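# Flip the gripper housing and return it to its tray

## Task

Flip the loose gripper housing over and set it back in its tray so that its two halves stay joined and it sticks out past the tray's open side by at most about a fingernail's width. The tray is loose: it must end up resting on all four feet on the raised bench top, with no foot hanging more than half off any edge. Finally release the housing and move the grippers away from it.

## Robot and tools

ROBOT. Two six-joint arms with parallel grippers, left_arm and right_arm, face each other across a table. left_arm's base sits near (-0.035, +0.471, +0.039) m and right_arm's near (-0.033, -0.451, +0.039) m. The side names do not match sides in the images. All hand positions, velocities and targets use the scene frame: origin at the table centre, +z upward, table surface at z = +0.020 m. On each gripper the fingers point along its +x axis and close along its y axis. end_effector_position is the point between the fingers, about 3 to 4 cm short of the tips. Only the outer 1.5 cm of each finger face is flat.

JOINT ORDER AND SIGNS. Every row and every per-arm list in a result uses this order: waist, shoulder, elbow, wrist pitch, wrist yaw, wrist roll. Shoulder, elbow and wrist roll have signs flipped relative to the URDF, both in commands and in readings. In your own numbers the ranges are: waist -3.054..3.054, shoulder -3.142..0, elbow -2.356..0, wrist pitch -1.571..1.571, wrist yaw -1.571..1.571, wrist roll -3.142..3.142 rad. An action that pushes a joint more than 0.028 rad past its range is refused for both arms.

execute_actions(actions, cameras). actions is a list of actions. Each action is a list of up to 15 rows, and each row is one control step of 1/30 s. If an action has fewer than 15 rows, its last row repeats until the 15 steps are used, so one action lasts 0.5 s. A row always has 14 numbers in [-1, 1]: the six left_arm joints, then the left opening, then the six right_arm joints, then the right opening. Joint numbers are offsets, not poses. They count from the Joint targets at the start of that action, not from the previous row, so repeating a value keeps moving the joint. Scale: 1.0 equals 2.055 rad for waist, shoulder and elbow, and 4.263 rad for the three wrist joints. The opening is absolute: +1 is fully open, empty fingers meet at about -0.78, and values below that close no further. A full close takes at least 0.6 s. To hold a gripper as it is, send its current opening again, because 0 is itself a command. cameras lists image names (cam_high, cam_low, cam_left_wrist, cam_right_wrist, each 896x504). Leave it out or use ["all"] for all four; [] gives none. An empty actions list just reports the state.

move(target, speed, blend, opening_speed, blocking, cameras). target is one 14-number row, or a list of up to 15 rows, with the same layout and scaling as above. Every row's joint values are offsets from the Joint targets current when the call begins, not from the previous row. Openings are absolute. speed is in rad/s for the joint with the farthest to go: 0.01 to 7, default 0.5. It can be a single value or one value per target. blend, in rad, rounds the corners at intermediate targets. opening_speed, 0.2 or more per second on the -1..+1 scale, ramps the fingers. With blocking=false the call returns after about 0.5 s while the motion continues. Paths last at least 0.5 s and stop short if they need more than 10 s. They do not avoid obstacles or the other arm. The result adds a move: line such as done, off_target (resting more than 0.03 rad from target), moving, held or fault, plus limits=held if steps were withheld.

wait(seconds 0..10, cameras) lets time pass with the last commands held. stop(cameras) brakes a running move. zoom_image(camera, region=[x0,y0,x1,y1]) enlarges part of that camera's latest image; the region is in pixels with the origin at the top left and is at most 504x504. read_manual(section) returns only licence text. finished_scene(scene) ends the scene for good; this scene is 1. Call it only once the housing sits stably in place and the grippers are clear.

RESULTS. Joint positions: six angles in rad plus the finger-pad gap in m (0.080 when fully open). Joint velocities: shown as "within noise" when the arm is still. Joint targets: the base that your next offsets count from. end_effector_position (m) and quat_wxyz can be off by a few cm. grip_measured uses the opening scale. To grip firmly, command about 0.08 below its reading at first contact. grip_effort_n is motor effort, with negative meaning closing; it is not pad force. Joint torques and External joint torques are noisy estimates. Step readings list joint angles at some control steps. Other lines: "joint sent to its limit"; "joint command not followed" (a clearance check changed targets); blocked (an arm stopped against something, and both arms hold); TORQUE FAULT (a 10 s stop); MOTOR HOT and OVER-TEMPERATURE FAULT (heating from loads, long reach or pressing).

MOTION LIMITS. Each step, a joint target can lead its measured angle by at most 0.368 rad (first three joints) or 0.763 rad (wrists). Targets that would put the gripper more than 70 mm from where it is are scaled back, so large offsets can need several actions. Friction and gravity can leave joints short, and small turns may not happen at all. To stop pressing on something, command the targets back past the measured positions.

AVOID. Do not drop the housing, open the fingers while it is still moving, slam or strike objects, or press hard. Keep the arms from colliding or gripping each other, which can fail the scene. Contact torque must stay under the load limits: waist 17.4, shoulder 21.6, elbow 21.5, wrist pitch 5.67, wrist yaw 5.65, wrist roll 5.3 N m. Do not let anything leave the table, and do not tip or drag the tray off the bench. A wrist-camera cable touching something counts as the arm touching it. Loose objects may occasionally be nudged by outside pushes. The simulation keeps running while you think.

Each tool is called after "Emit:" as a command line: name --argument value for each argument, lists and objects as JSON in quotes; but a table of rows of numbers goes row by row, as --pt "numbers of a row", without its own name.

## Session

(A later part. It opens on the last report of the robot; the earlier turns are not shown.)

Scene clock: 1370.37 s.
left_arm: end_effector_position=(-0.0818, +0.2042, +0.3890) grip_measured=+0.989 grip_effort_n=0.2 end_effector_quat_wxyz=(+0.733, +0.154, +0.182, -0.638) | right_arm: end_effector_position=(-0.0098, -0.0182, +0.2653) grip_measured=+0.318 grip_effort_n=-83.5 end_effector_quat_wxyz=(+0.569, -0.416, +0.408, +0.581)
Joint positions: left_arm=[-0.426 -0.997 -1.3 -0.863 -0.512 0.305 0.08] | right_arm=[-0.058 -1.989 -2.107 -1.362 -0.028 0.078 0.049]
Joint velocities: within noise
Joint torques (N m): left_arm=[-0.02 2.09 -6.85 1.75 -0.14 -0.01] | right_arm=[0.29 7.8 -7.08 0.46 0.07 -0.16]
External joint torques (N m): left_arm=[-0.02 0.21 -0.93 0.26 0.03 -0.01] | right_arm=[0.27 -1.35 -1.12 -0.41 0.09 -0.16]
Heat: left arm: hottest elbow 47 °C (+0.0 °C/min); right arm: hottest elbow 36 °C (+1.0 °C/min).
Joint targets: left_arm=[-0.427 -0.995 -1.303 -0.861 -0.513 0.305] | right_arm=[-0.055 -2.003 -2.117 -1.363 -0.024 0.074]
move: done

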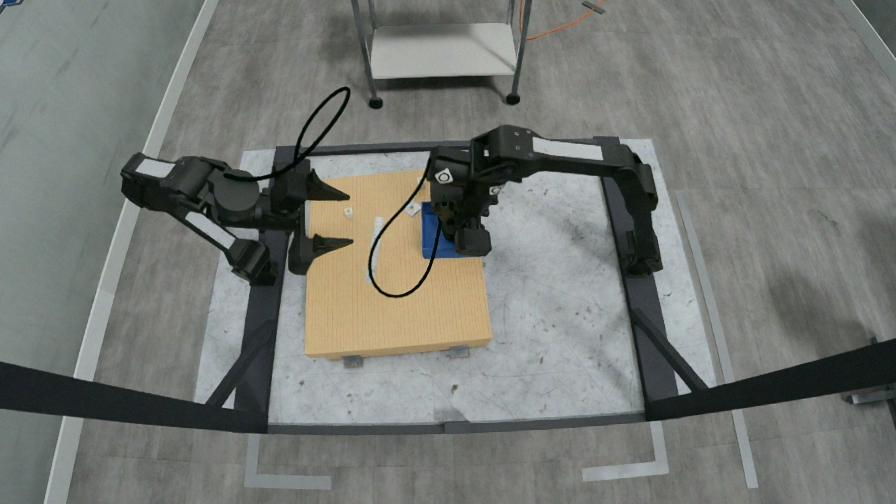

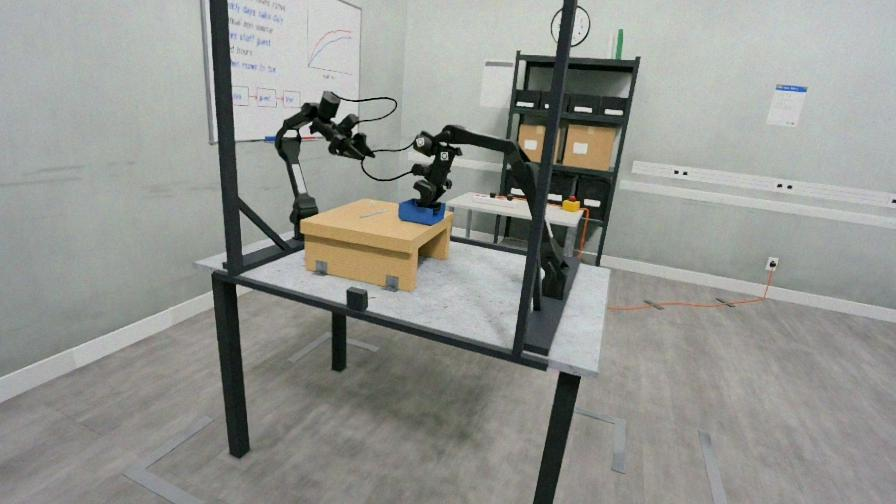

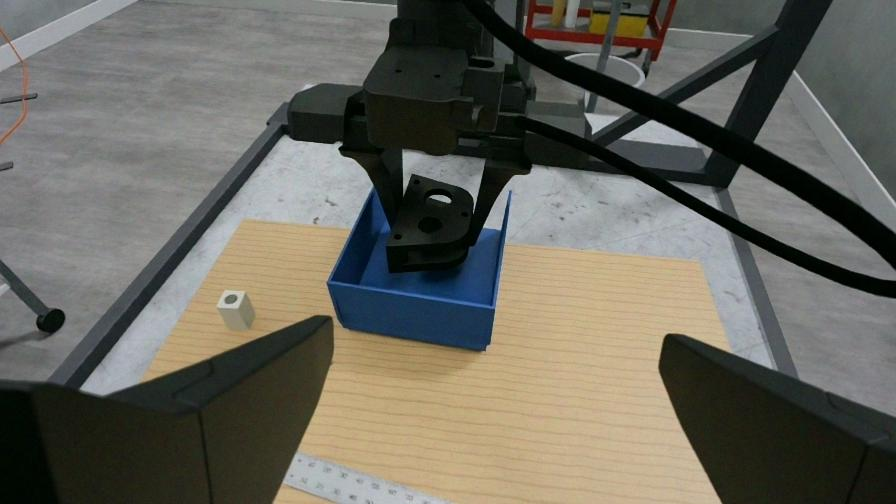

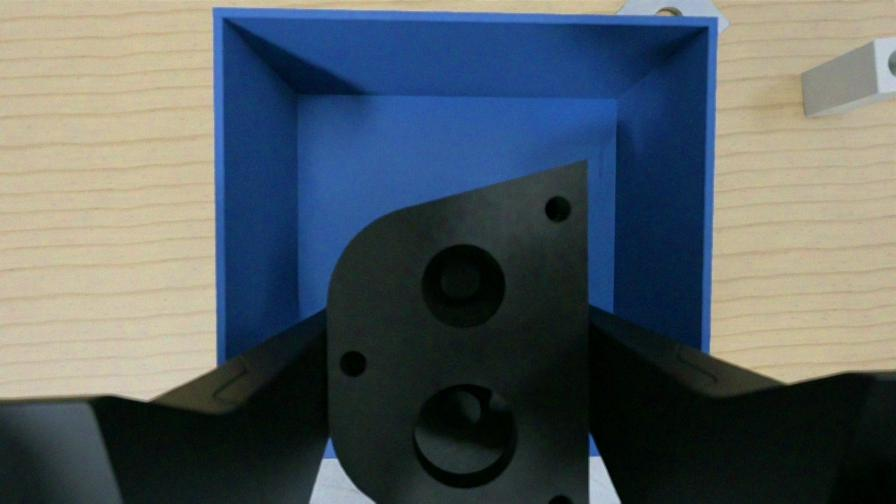

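Emit:
move --pt "0 0 0 0 0 0 0.989 0.0017 -0.0476 -0.0722 -0.0119 0 0 0.25" --pt "0 0 0 0 0 0 0.989 0.0017 -0.0292 -0.0068 0.0107 0 0 0.25" --speed '[0.1,0.08]' --cameras '["cam_right_wrist","cam_low","cam_left_wrist"]'

Emit:
zoom_image --camera "cam_left_wrist" --region '[300, 130, 560, 370]'

Emit:
zoom_image --camera "cam_low" --region '[380, 160, 500, 250]'

Scene clock: 1385.73 s.
left_arm: end_effector_position=(-0.0818, +0.2042, +0.3890) grip_measured=+0.989 grip_effort_n=0.2 end_effector_quat_wxyz=(+0.733, +0.154, +0.182, -0.638) | right_arm: end_effector_position=(-0.0098, +0.0048, +0.2427) grip_measured=+0.318 grip_effort_n=-83.5 end_effector_quat_wxyz=(+0.566, -0.419, +0.410, +0.580)
Joint positions: left_arm=[-0.426 -0.997 -1.3 -0.863 -0.512 0.305 0.08] | right_arm=[-0.054 -2.075 -2.142 -1.319 -0.027 0.078 0.049]
Joint velocities: within noise
Joint torques (N m): left_arm=[-0.04 2.07 -6.85 1.75 -0.13 -0.01] | right_arm=[0.45 11.01 -4.68 0.56 0.12 -0.17]
External joint torques (N m): left_arm=[-0.05 0.33 -1.05 0.28 0.04 -0.01] | right_arm=[0.43 1.11 1.4 -0.3 0.14 -0.17]
Heat: left arm: hottest elbow 47 °C (+0.0 °C/min); right arm: hottest elbow 37 °C (+3.0 °C/min).
Joint targets: left_arm=[-0.427 -0.995 -1.303 -0.861 -0.513 0.305] | right_arm=[-0.051 -2.063 -2.132 -1.317 -0.024 0.074]
move: done
Images, in order (width x height): cam_low 896x504, cam_left_wrist 896x504, cam_right_wrist 896x504.

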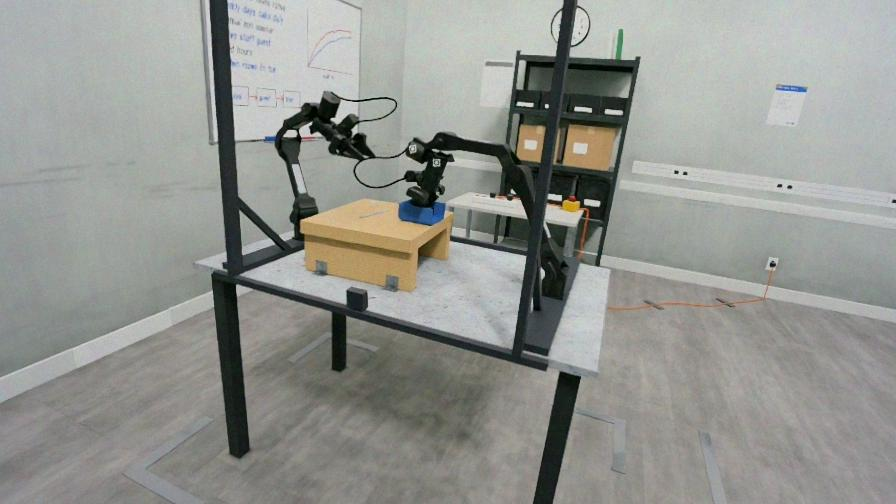

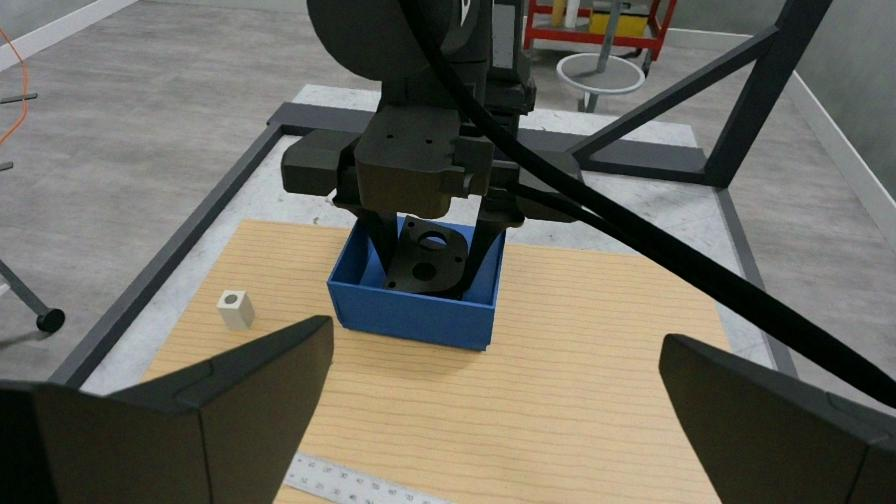

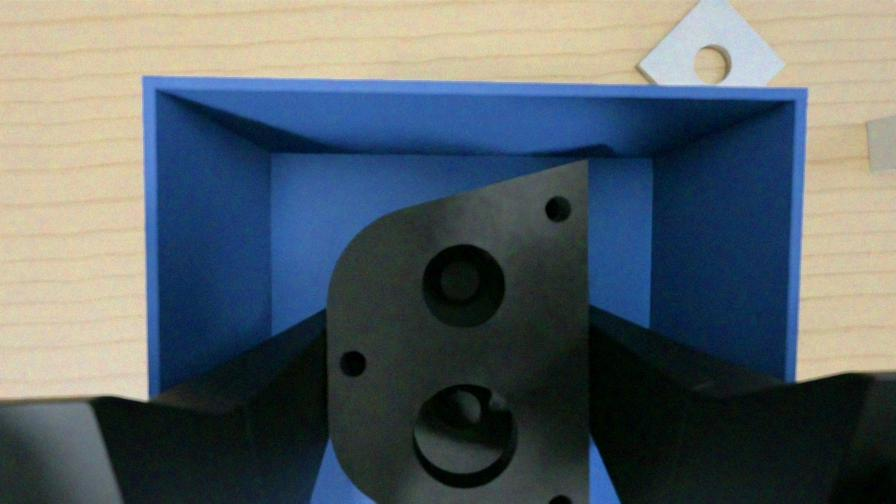

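Scaled by 1.938 from the camera's 896x504 image, which has a finer 1280x720 frame.

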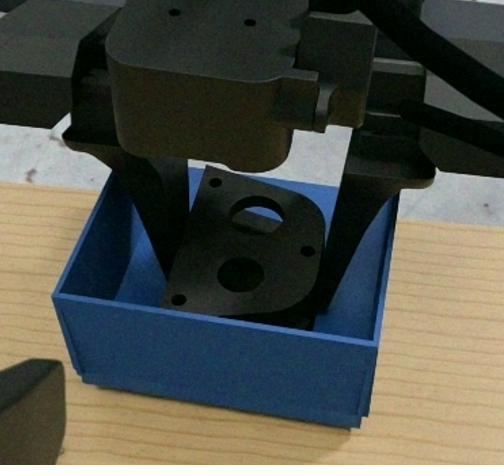

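Scaled by 4.200 from the camera's 896x504 image, which has a finer 1280x720 frame.

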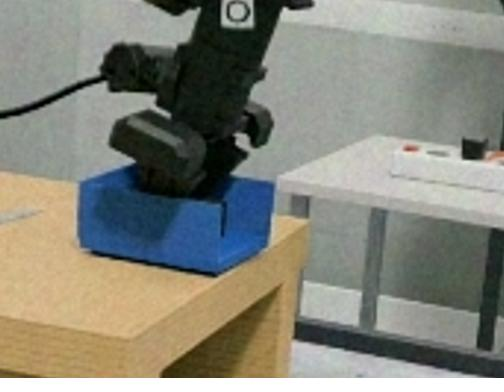

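Emit:
move --pt "0 0 0 0 0 0 0.989 0 0.001 0.0085 0.004 0 0 0.25" --speed 0.04 --cameras '["cam_right_wrist","cam_left_wrist"]'

Emit:
zoom_image --camera "cam_left_wrist" --region '[300, 130, 560, 370]'

Scene clock: 1394.37 s.
left_arm: end_effector_position=(-0.0818, +0.2042, +0.3890) grip_measured=+0.989 grip_effort_n=0.2 end_effector_quat_wxyz=(+0.733, +0.154, +0.182, -0.638) | right_arm: end_effector_position=(-0.0097, +0.0057, +0.2417) grip_measured=+0.318 grip_effort_n=-83.5 end_effector_quat_wxyz=(+0.568, -0.416, +0.407, +0.581)
Joint positions: left_arm=[-0.426 -0.997 -1.3 -0.863 -0.512 0.305 0.08] | right_arm=[-0.054 -2.069 -2.126 -1.302 -0.027 0.078 0.049]
Joint velocities: within noise
Joint torques (N m): left_arm=[-0.05 2.08 -6.86 1.74 -0.14 -0.02] | right_arm=[0.38 10.45 -4.66 0.64 0.09 -0.13]
External joint torques (N m): left_arm=[-0.04 0.13 -0.9 0.24 0.04 -0.02] | right_arm=[0.38 0.44 1.52 -0.25 0.11 -0.13]
Heat: left arm: hottest elbow 47 °C (+0.0 °C/min); right arm: hottest shoulder 37 °C (+5.1 °C/min).
Joint targets: left_arm=[-0.427 -0.995 -1.303 -0.861 -0.513 0.305] | right_arm=[-0.051 -2.061 -2.114 -1.300 -0.024 0.074]
move: done
Images, in order (width x height): cam_left_wrist 896x504, cam_right_wrist 896x504.

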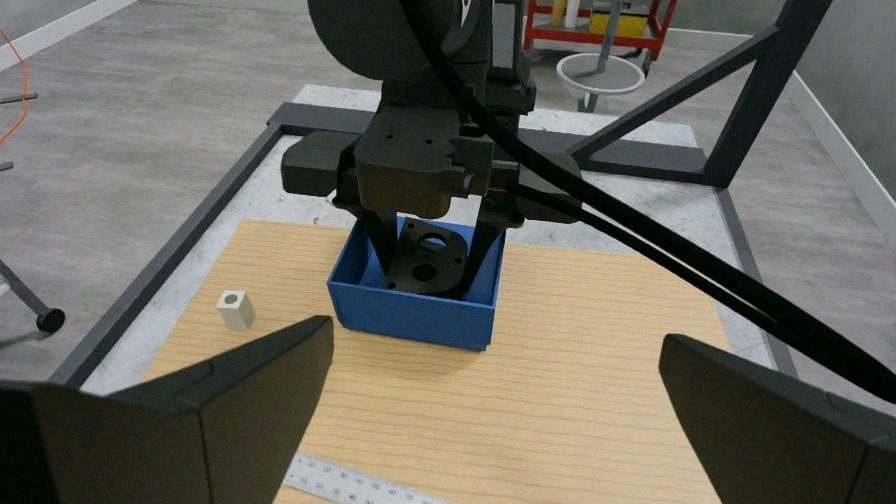

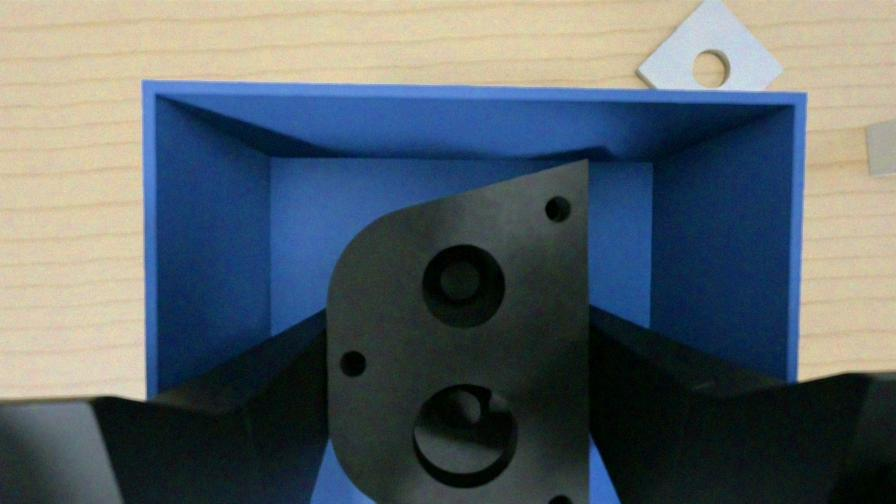

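Scaled by 1.938 from the camera's 896x504 image, which has a finer 1280x720 frame.

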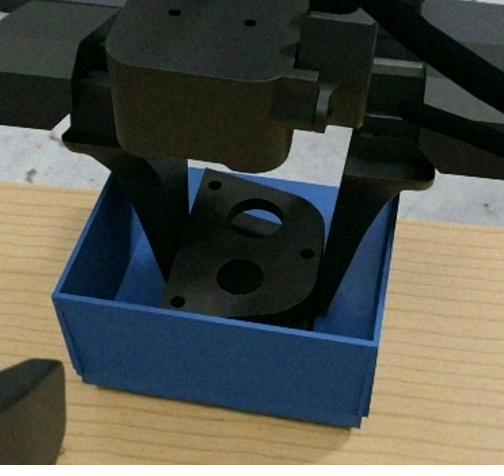

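Emit:
move --pt "0 0 0 0 0 0 0.989 0 -0.0008 0.007 0.003 0 0 0.25" --speed 0.04 --cameras '["cam_right_wrist","cam_left_wrist"]'

Emit:
zoom_image --camera "cam_left_wrist" --region '[300, 130, 560, 370]'

Scene clock: 1399.00 s.
left_arm: end_effector_position=(-0.0818, +0.2042, +0.3890) grip_measured=+0.989 grip_effort_n=0.2 end_effector_quat_wxyz=(+0.733, +0.154, +0.182, -0.638) | right_arm: end_effector_position=(-0.0096, +0.0064, +0.2408) grip_measured=+0.318 grip_effort_n=-83.5 end_effector_quat_wxyz=(+0.569, -0.415, +0.406, +0.582)
Joint positions: left_arm=[-0.426 -0.997 -1.3 -0.863 -0.512 0.305 0.08] | right_arm=[-0.054 -2.065 -2.115 -1.289 -0.026 0.078 0.049]
Joint velocities: within noise
Joint torques (N m): left_arm=[-0.04 2.07 -6.85 1.75 -0.13 -0.01] | right_arm=[0.18 9.81 -4.36 0.62 0.12 -0.16]
External joint torques (N m): left_arm=[-0.03 0.25 -0.96 0.25 0.03 -0.01] | right_arm=[0.17 0.12 1.68 -0.26 0.14 -0.15]
Heat: left arm: hottest elbow 47 °C (+0.0 °C/min); right arm: hottest shoulder 38 °C (+6.0 °C/min).
Joint targets: left_arm=[-0.427 -0.995 -1.303 -0.861 -0.513 0.305] | right_arm=[-0.051 -2.063 -2.100 -1.288 -0.024 0.074]
move: done
Images, in order (width x height): cam_left_wrist 896x504, cam_right_wrist 896x504.

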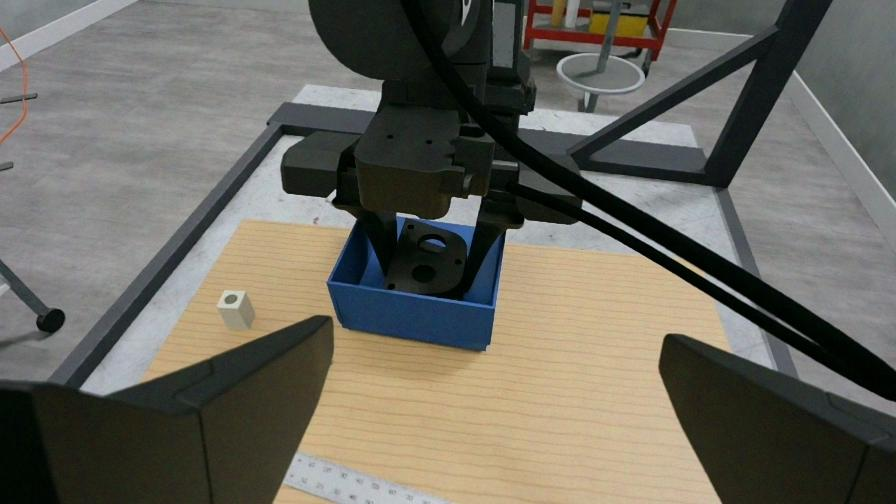

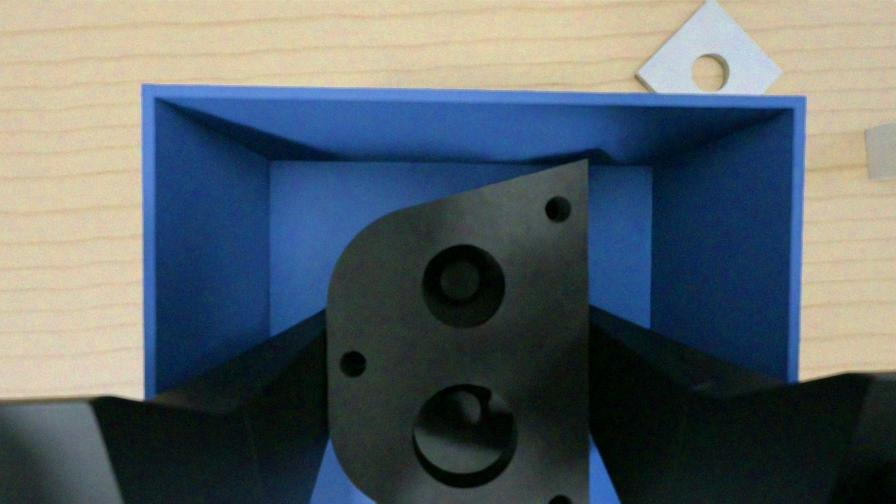

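Scaled by 1.938 from the camera's 896x504 image, which has a finer 1280x720 frame.

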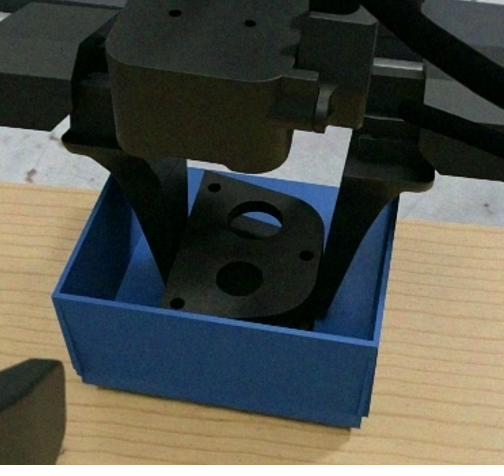

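Emit:
move --pt "0 0 0 0 0 0 0.989 0 -0.002 0.003 0 0 0 0.25" --speed 0.04 --cameras '["cam_right_wrist","cam_left_wrist","cam_low"]'

Emit:
zoom_image --camera "cam_low" --region '[380, 180, 470, 240]'

Scene clock: 1409.00 s.
left_arm: end_effector_position=(-0.0818, +0.2042, +0.3890) grip_measured=+0.989 grip_effort_n=0.2 end_effector_quat_wxyz=(+0.733, +0.154, +0.182, -0.638) | right_arm: end_effector_position=(-0.0097, +0.0063, +0.2402) grip_measured=+0.318 grip_effort_n=-83.5 end_effector_quat_wxyz=(+0.569, -0.415, +0.406, +0.582)
Joint positions: left_arm=[-0.426 -0.997 -1.3 -0.863 -0.512 0.305 0.08] | right_arm=[-0.054 -2.064 -2.111 -1.287 -0.026 0.078 0.049]
Joint velocities: within noise
Joint torques (N m): left_arm=[-0.06 2.06 -6.88 1.75 -0.13 0] | right_arm=[0.34 9.4 -3.91 0.47 0.08 -0.11]
External joint torques (N m): left_arm=[-0.03 0.27 -1.06 0.28 0.03 0] | right_arm=[0.29 -0.39 2.17 -0.41 0.11 -0.11]
Heat: left arm: hottest elbow 47 °C (+0.0 °C/min); right arm: hottest shoulder 40 °C (+8.0 °C/min).
Joint targets: left_arm=[-0.427 -0.995 -1.303 -0.861 -0.513 0.305] | right_arm=[-0.051 -2.067 -2.093 -1.288 -0.024 0.074]
move: done
Images, in order (width x height): cam_low 896x504, cam_left_wrist 896x504, cam_right_wrist 896x504.

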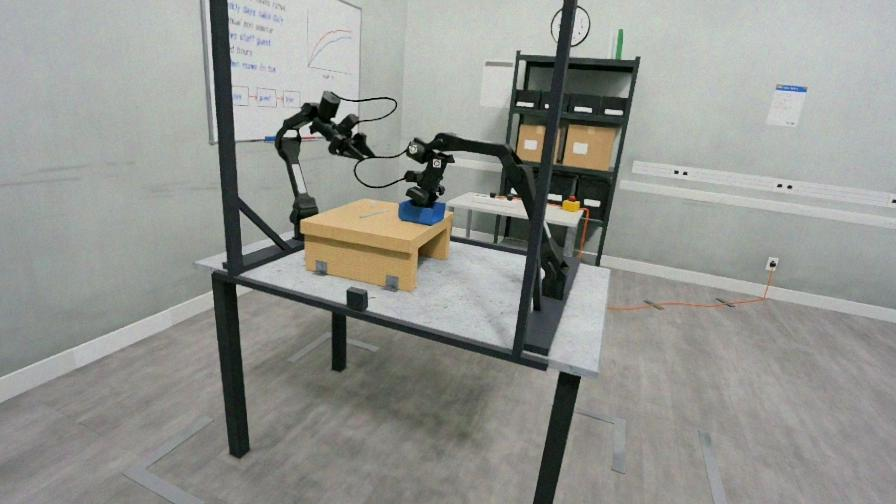

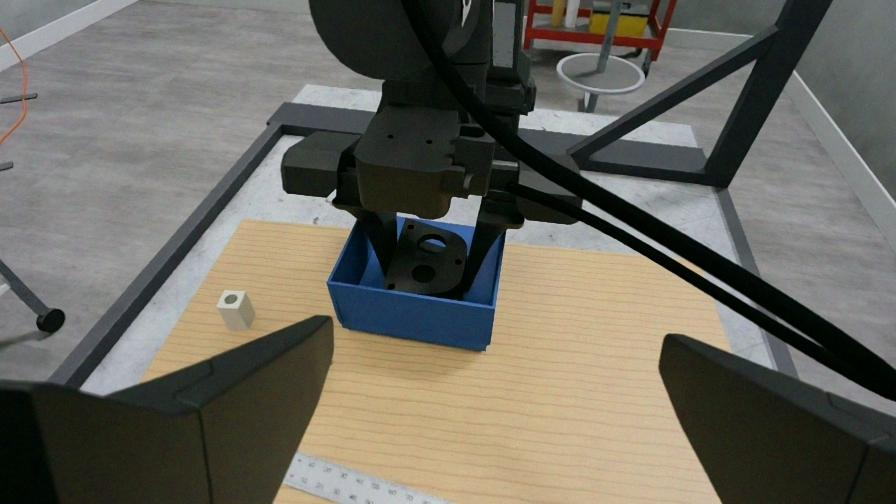

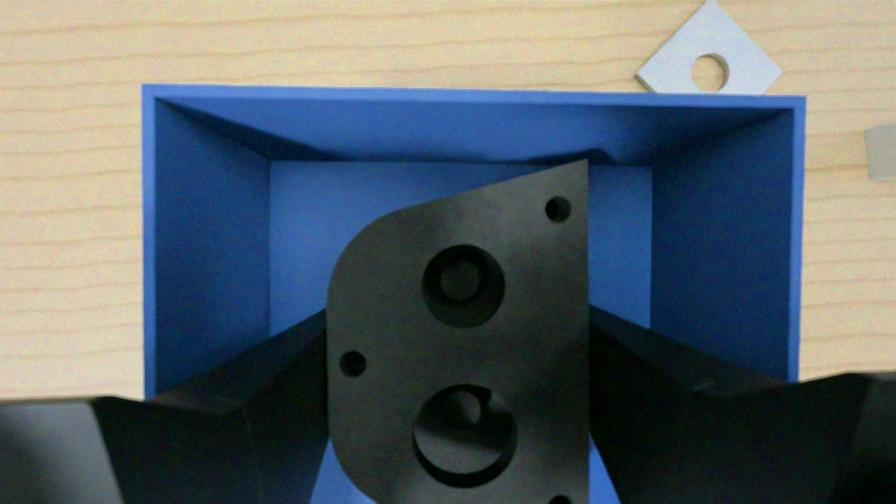

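Scaled by 5.600 from the camera's 896x504 image, which has a finer 1280x720 frame.

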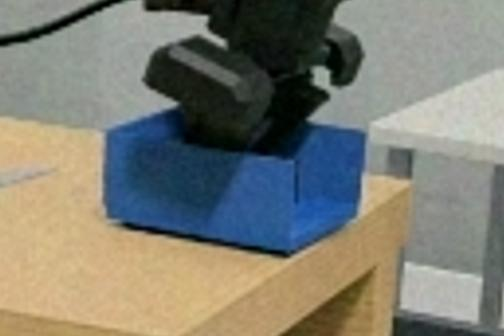

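Emit:
move --pt "0 0 0 0 0 0 0.989 0 0 0 0 0 0 0.5" --pt "0 0 0 0 0 0 0.989 0 -0.0036 -0.1075 -0.0471 0 0 0.5" --pt "0 0 0 0 0 0 0.989 -0.0097 0.1762 0.0954 -0.0359 0 0 0.5" --speed '[0.1,0.1,0.3]' --opening_speed 0.25

Emit:
zoom_image --camera "cam_left_wrist" --region '[300, 130, 560, 370]'

Emit:
zoom_image --camera "cam_low" --region '[380, 180, 470, 240]'

Scene clock: 1426.23 s.
left_arm: end_effector_position=(-0.0818, +0.2042, +0.3890) grip_measured=+0.989 grip_effort_n=0.2 end_effector_quat_wxyz=(+0.733, +0.154, +0.182, -0.638) | right_arm: end_effector_position=(-0.0105, -0.0961, +0.3019) grip_measured=+0.497 grip_effort_n=17.0 end_effector_quat_wxyz=(+0.571, -0.416, +0.412, +0.575)
Joint positions: left_arm=[-0.426 -0.997 -1.3 -0.863 -0.512 0.305 0.08] | right_arm=[-0.068 -1.716 -1.906 -1.443 -0.025 0.078 0.057]
Joint velocities: within noise
Joint torques (N m): left_arm=[-0.03 2.08 -6.84 1.75 -0.13 -0.01] | right_arm=[-0.28 8.12 -4.71 0.65 0.05 -0.12]
External joint torques (N m): left_arm=[-0.01 0.19 -0.91 0.26 0.03 -0.01] | right_arm=[-0.3 1.24 1.05 -0.21 0.08 -0.12]
Heat: left arm: hottest elbow 47 °C (+0.0 °C/min); right arm: hottest shoulder 41 °C (+8.1 °C/min).
Joint targets: left_arm=[-0.427 -0.995 -1.303 -0.861 -0.513 0.305] | right_arm=[-0.071 -1.704 -1.898 -1.441 -0.024 0.074]
move: done

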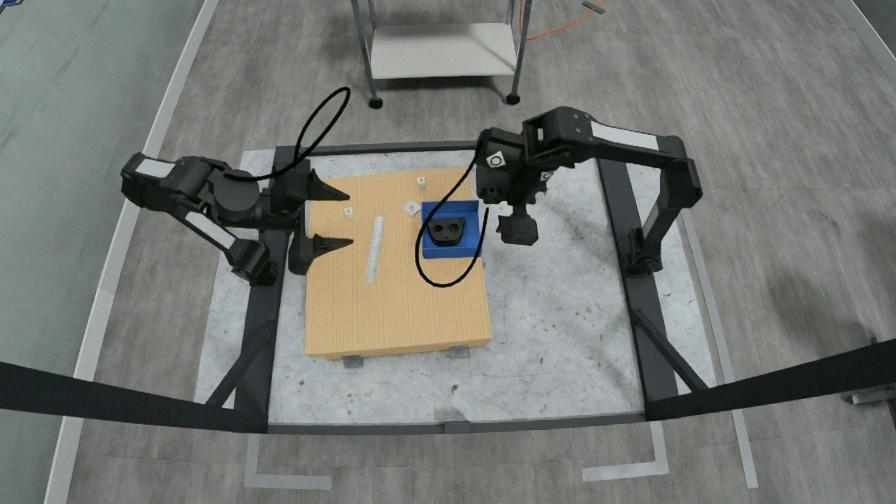

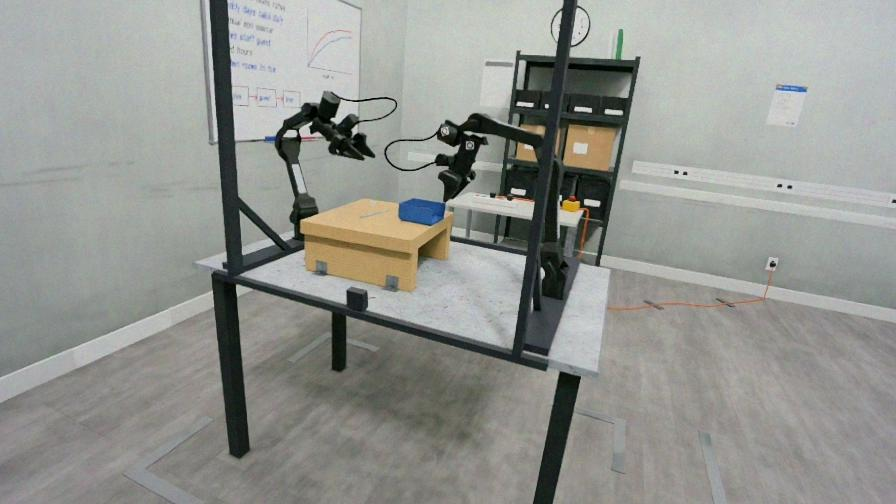

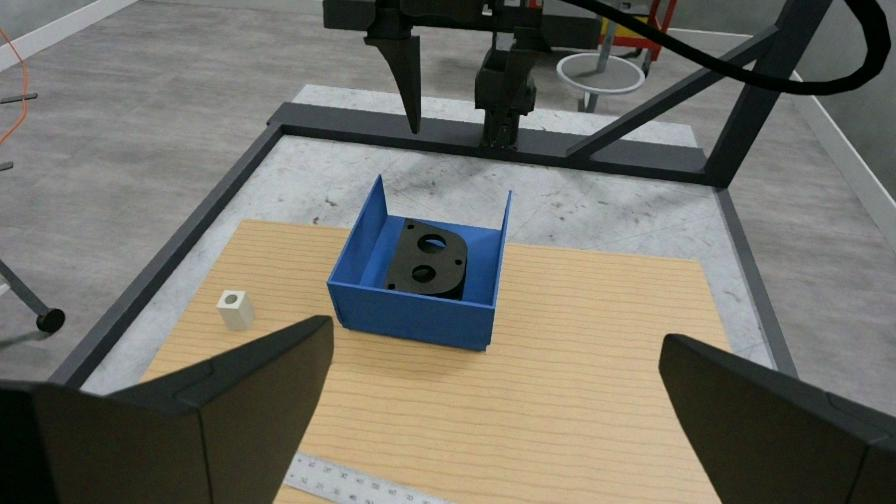

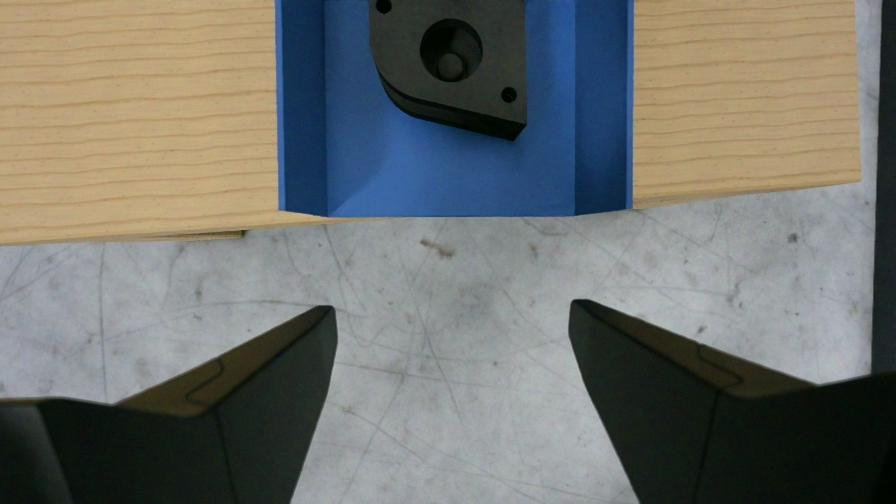

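Scaled by 1.938 from the camera's 896x504 image, which has a finer 1280x720 frame.

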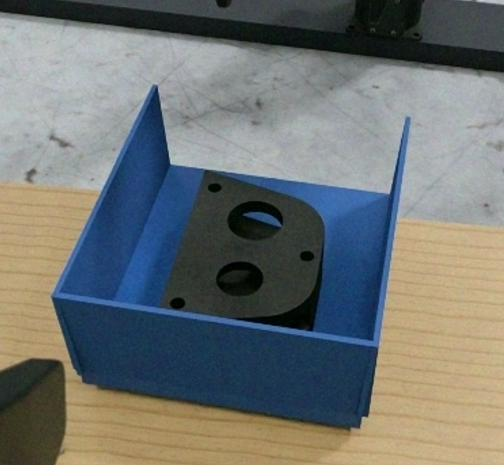

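Scaled by 5.600 from the camera's 896x504 image, which has a finer 1280x720 frame.

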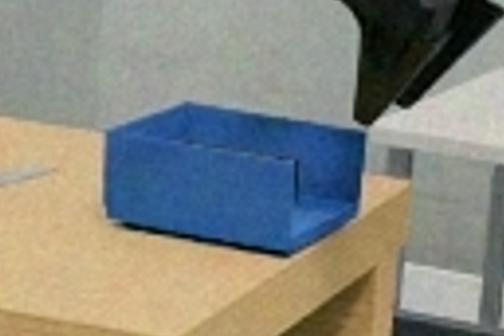

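Emit:
zoom_image --camera "cam_low" --region '[395, 195, 455, 235]'

Emit:
zoom_image --camera "cam_right_wrist" --region '[250, 100, 680, 260]'

Scaled by 8.400 from the camera's 896x504 image, which has a finer 1280x720 frame.

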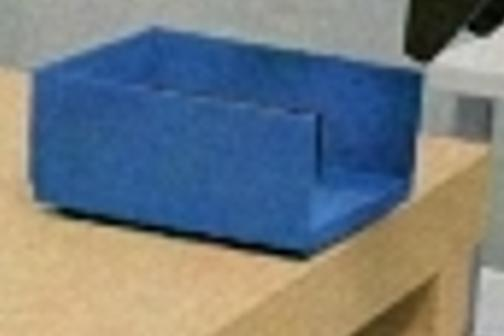

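Scaled by 1.172 from the camera's 896x504 image, which has a finer 1280x720 frame.

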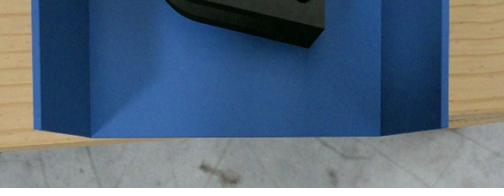

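Emit:
move --pt "0 0 0 0 0 0 0.989 -0.014 0.3825 0.4516 0.1825 -0.018 0.3345 0.5" --pt "0 0 0 0 0 0 0.989 -0.0676 0.4073 0.8642 0.5128 -0.0577 0.7169 0.5" --speed 0.9 --cameras '["cam_right_wrist","cam_low"]'

Emit:
zoom_image --camera "cam_right_wrist" --region '[250, 50, 700, 300]'

Scene clock: 1446.37 s.
left_arm: end_effector_position=(-0.0818, +0.2042, +0.3890) grip_measured=+0.989 grip_effort_n=0.2 end_effector_quat_wxyz=(+0.733, +0.154, +0.182, -0.638) | right_arm: end_effector_position=(-0.0115, -0.1646, +0.2228) grip_measured=+0.497 grip_effort_n=16.0 end_effector_quat_wxyz=(-0.005, +0.688, +0.726, -0.007)
Joint positions: left_arm=[-0.426 -0.997 -1.3 -0.863 -0.512 0.305 0.08] | right_arm=[-0.207 -0.875 -0.13 0.742 -0.266 3.126 0.057]
Joint velocities: within noise
Joint torques (N m): left_arm=[-0.02 2.1 -6.84 1.75 -0.13 -0.01] | right_arm=[-0.27 2.64 -5.27 1.53 -0.12 0.13]
External joint torques (N m): left_arm=[-0.04 0.2 -0.94 0.27 0.04 -0.01] | right_arm=[-0.28 1.17 1.12 -0.12 -0.12 0.13]
Heat: left arm: hottest elbow 47 °C (+0.0 °C/min); right arm: hottest shoulder 39 °C (+4.0 °C/min).
Joint targets: left_arm=[-0.427 -0.995 -1.303 -0.861 -0.513 0.305] | right_arm=[-0.210 -0.868 -0.121 0.745 -0.270 3.130]
move: done
Images, in order (width x height): cam_low 896x504, cam_right_wrist 896x504.

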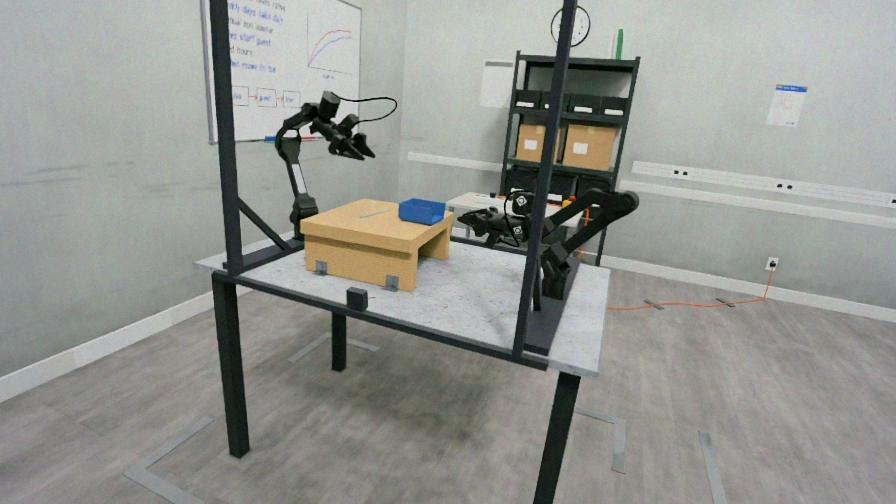

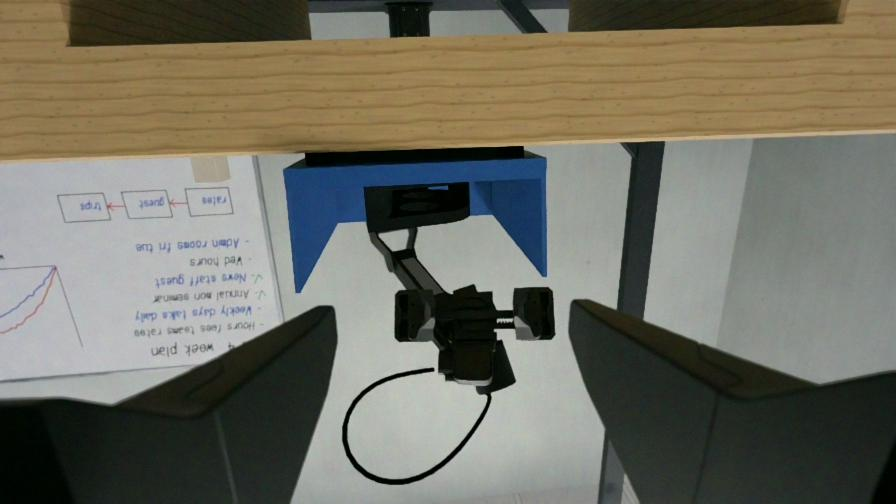

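Scaled by 1.120 from the camera's 896x504 image, which has a finer 1280x720 frame.

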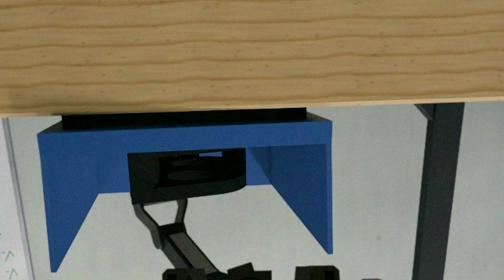

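Emit:
zoom_image --camera "cam_right_wrist" --region '[345, 140, 495, 245]'

Emit:
move --target '[0,0,0,0,0,0,0.989,0,0.05,-0.1,-0.05,0,-0.7,0.5]' --speed 1.0 --cameras '["cam_left_wrist","cam_low"]'

Emit:
zoom_image --camera "cam_left_wrist" --region '[370, 190, 500, 320]'

Scaled by 3.360 from the camera's 896x504 image, which has a finer 1280x720 frame.

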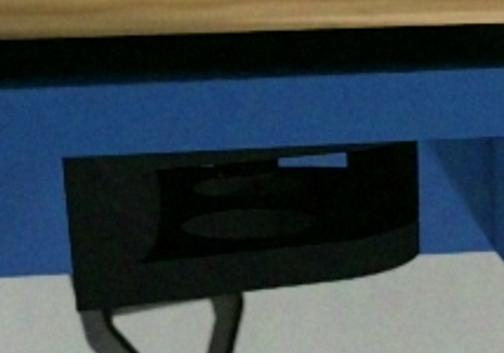

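Scene clock: 1457.87 s.
left_arm: end_effector_position=(-0.0818, +0.2042, +0.3890) grip_measured=+0.989 grip_effort_n=0.2 end_effector_quat_wxyz=(+0.733, +0.154, +0.182, -0.638) | right_arm: end_effector_position=(-0.0103, -0.1597, +0.2889) grip_measured=+0.498 grip_effort_n=14.7 end_effector_quat_wxyz=(+0.687, -0.032, -0.087, +0.720)
Joint positions: left_arm=[-0.426 -0.997 -1.3 -0.863 -0.512 0.305 0.08] | right_arm=[-0.207 -0.772 -0.316 0.533 -0.266 0.151 0.057]
Joint velocities: within noise
Joint torques (N m): left_arm=[-0.06 2.1 -6.85 1.75 -0.14 -0.01] | right_arm=[-0.28 2.4 -8.1 1.2 -0.14 -0.19]
External joint torques (N m): left_arm=[-0.04 0.24 -0.96 0.26 0.03 -0.01] | right_arm=[-0.28 0.97 -1.09 -0.45 -0.15 -0.18]
Heat: left arm: hottest elbow 47 °C (+0.0 °C/min); right arm: hottest shoulder 37 °C (-1.0 °C/min).
Joint targets: left_arm=[-0.427 -0.995 -1.303 -0.861 -0.513 0.305] | right_arm=[-0.210 -0.765 -0.327 0.532 -0.270 0.146]
move: done
Images, in order (width x height): cam_low 896x504, cam_left_wrist 896x504.

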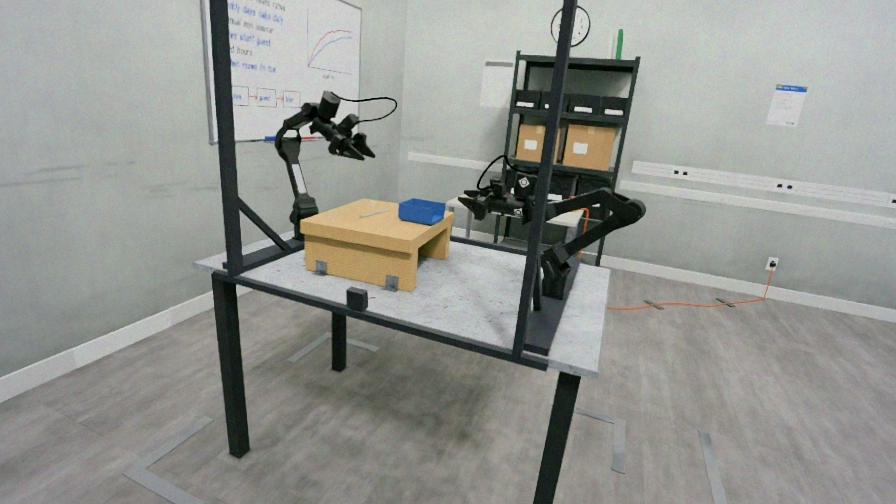

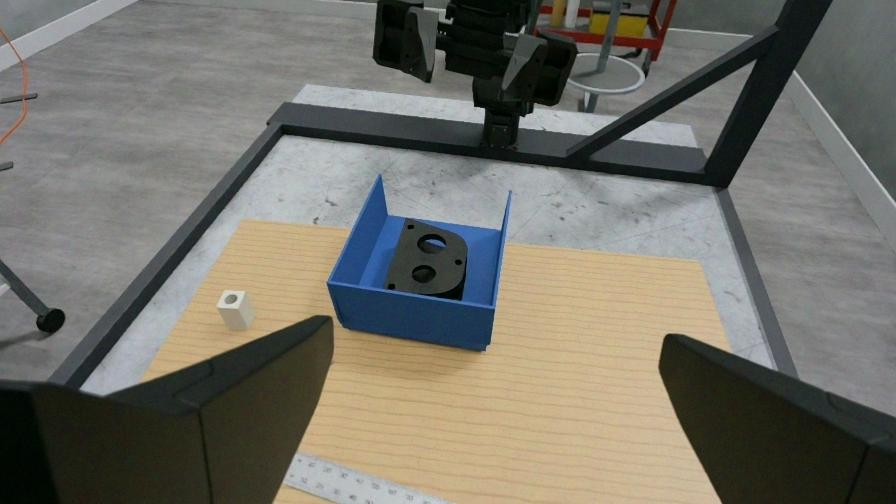

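Scaled by 3.877 from the camera's 896x504 image, which has a finer 1280x720 frame.

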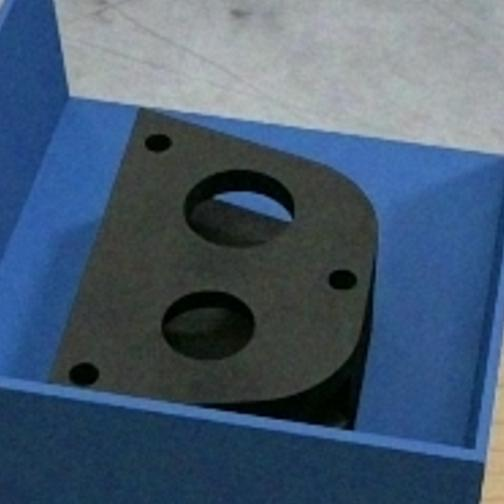

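Emit:
finished_scene --scene 1

The scene is finished: the task was done.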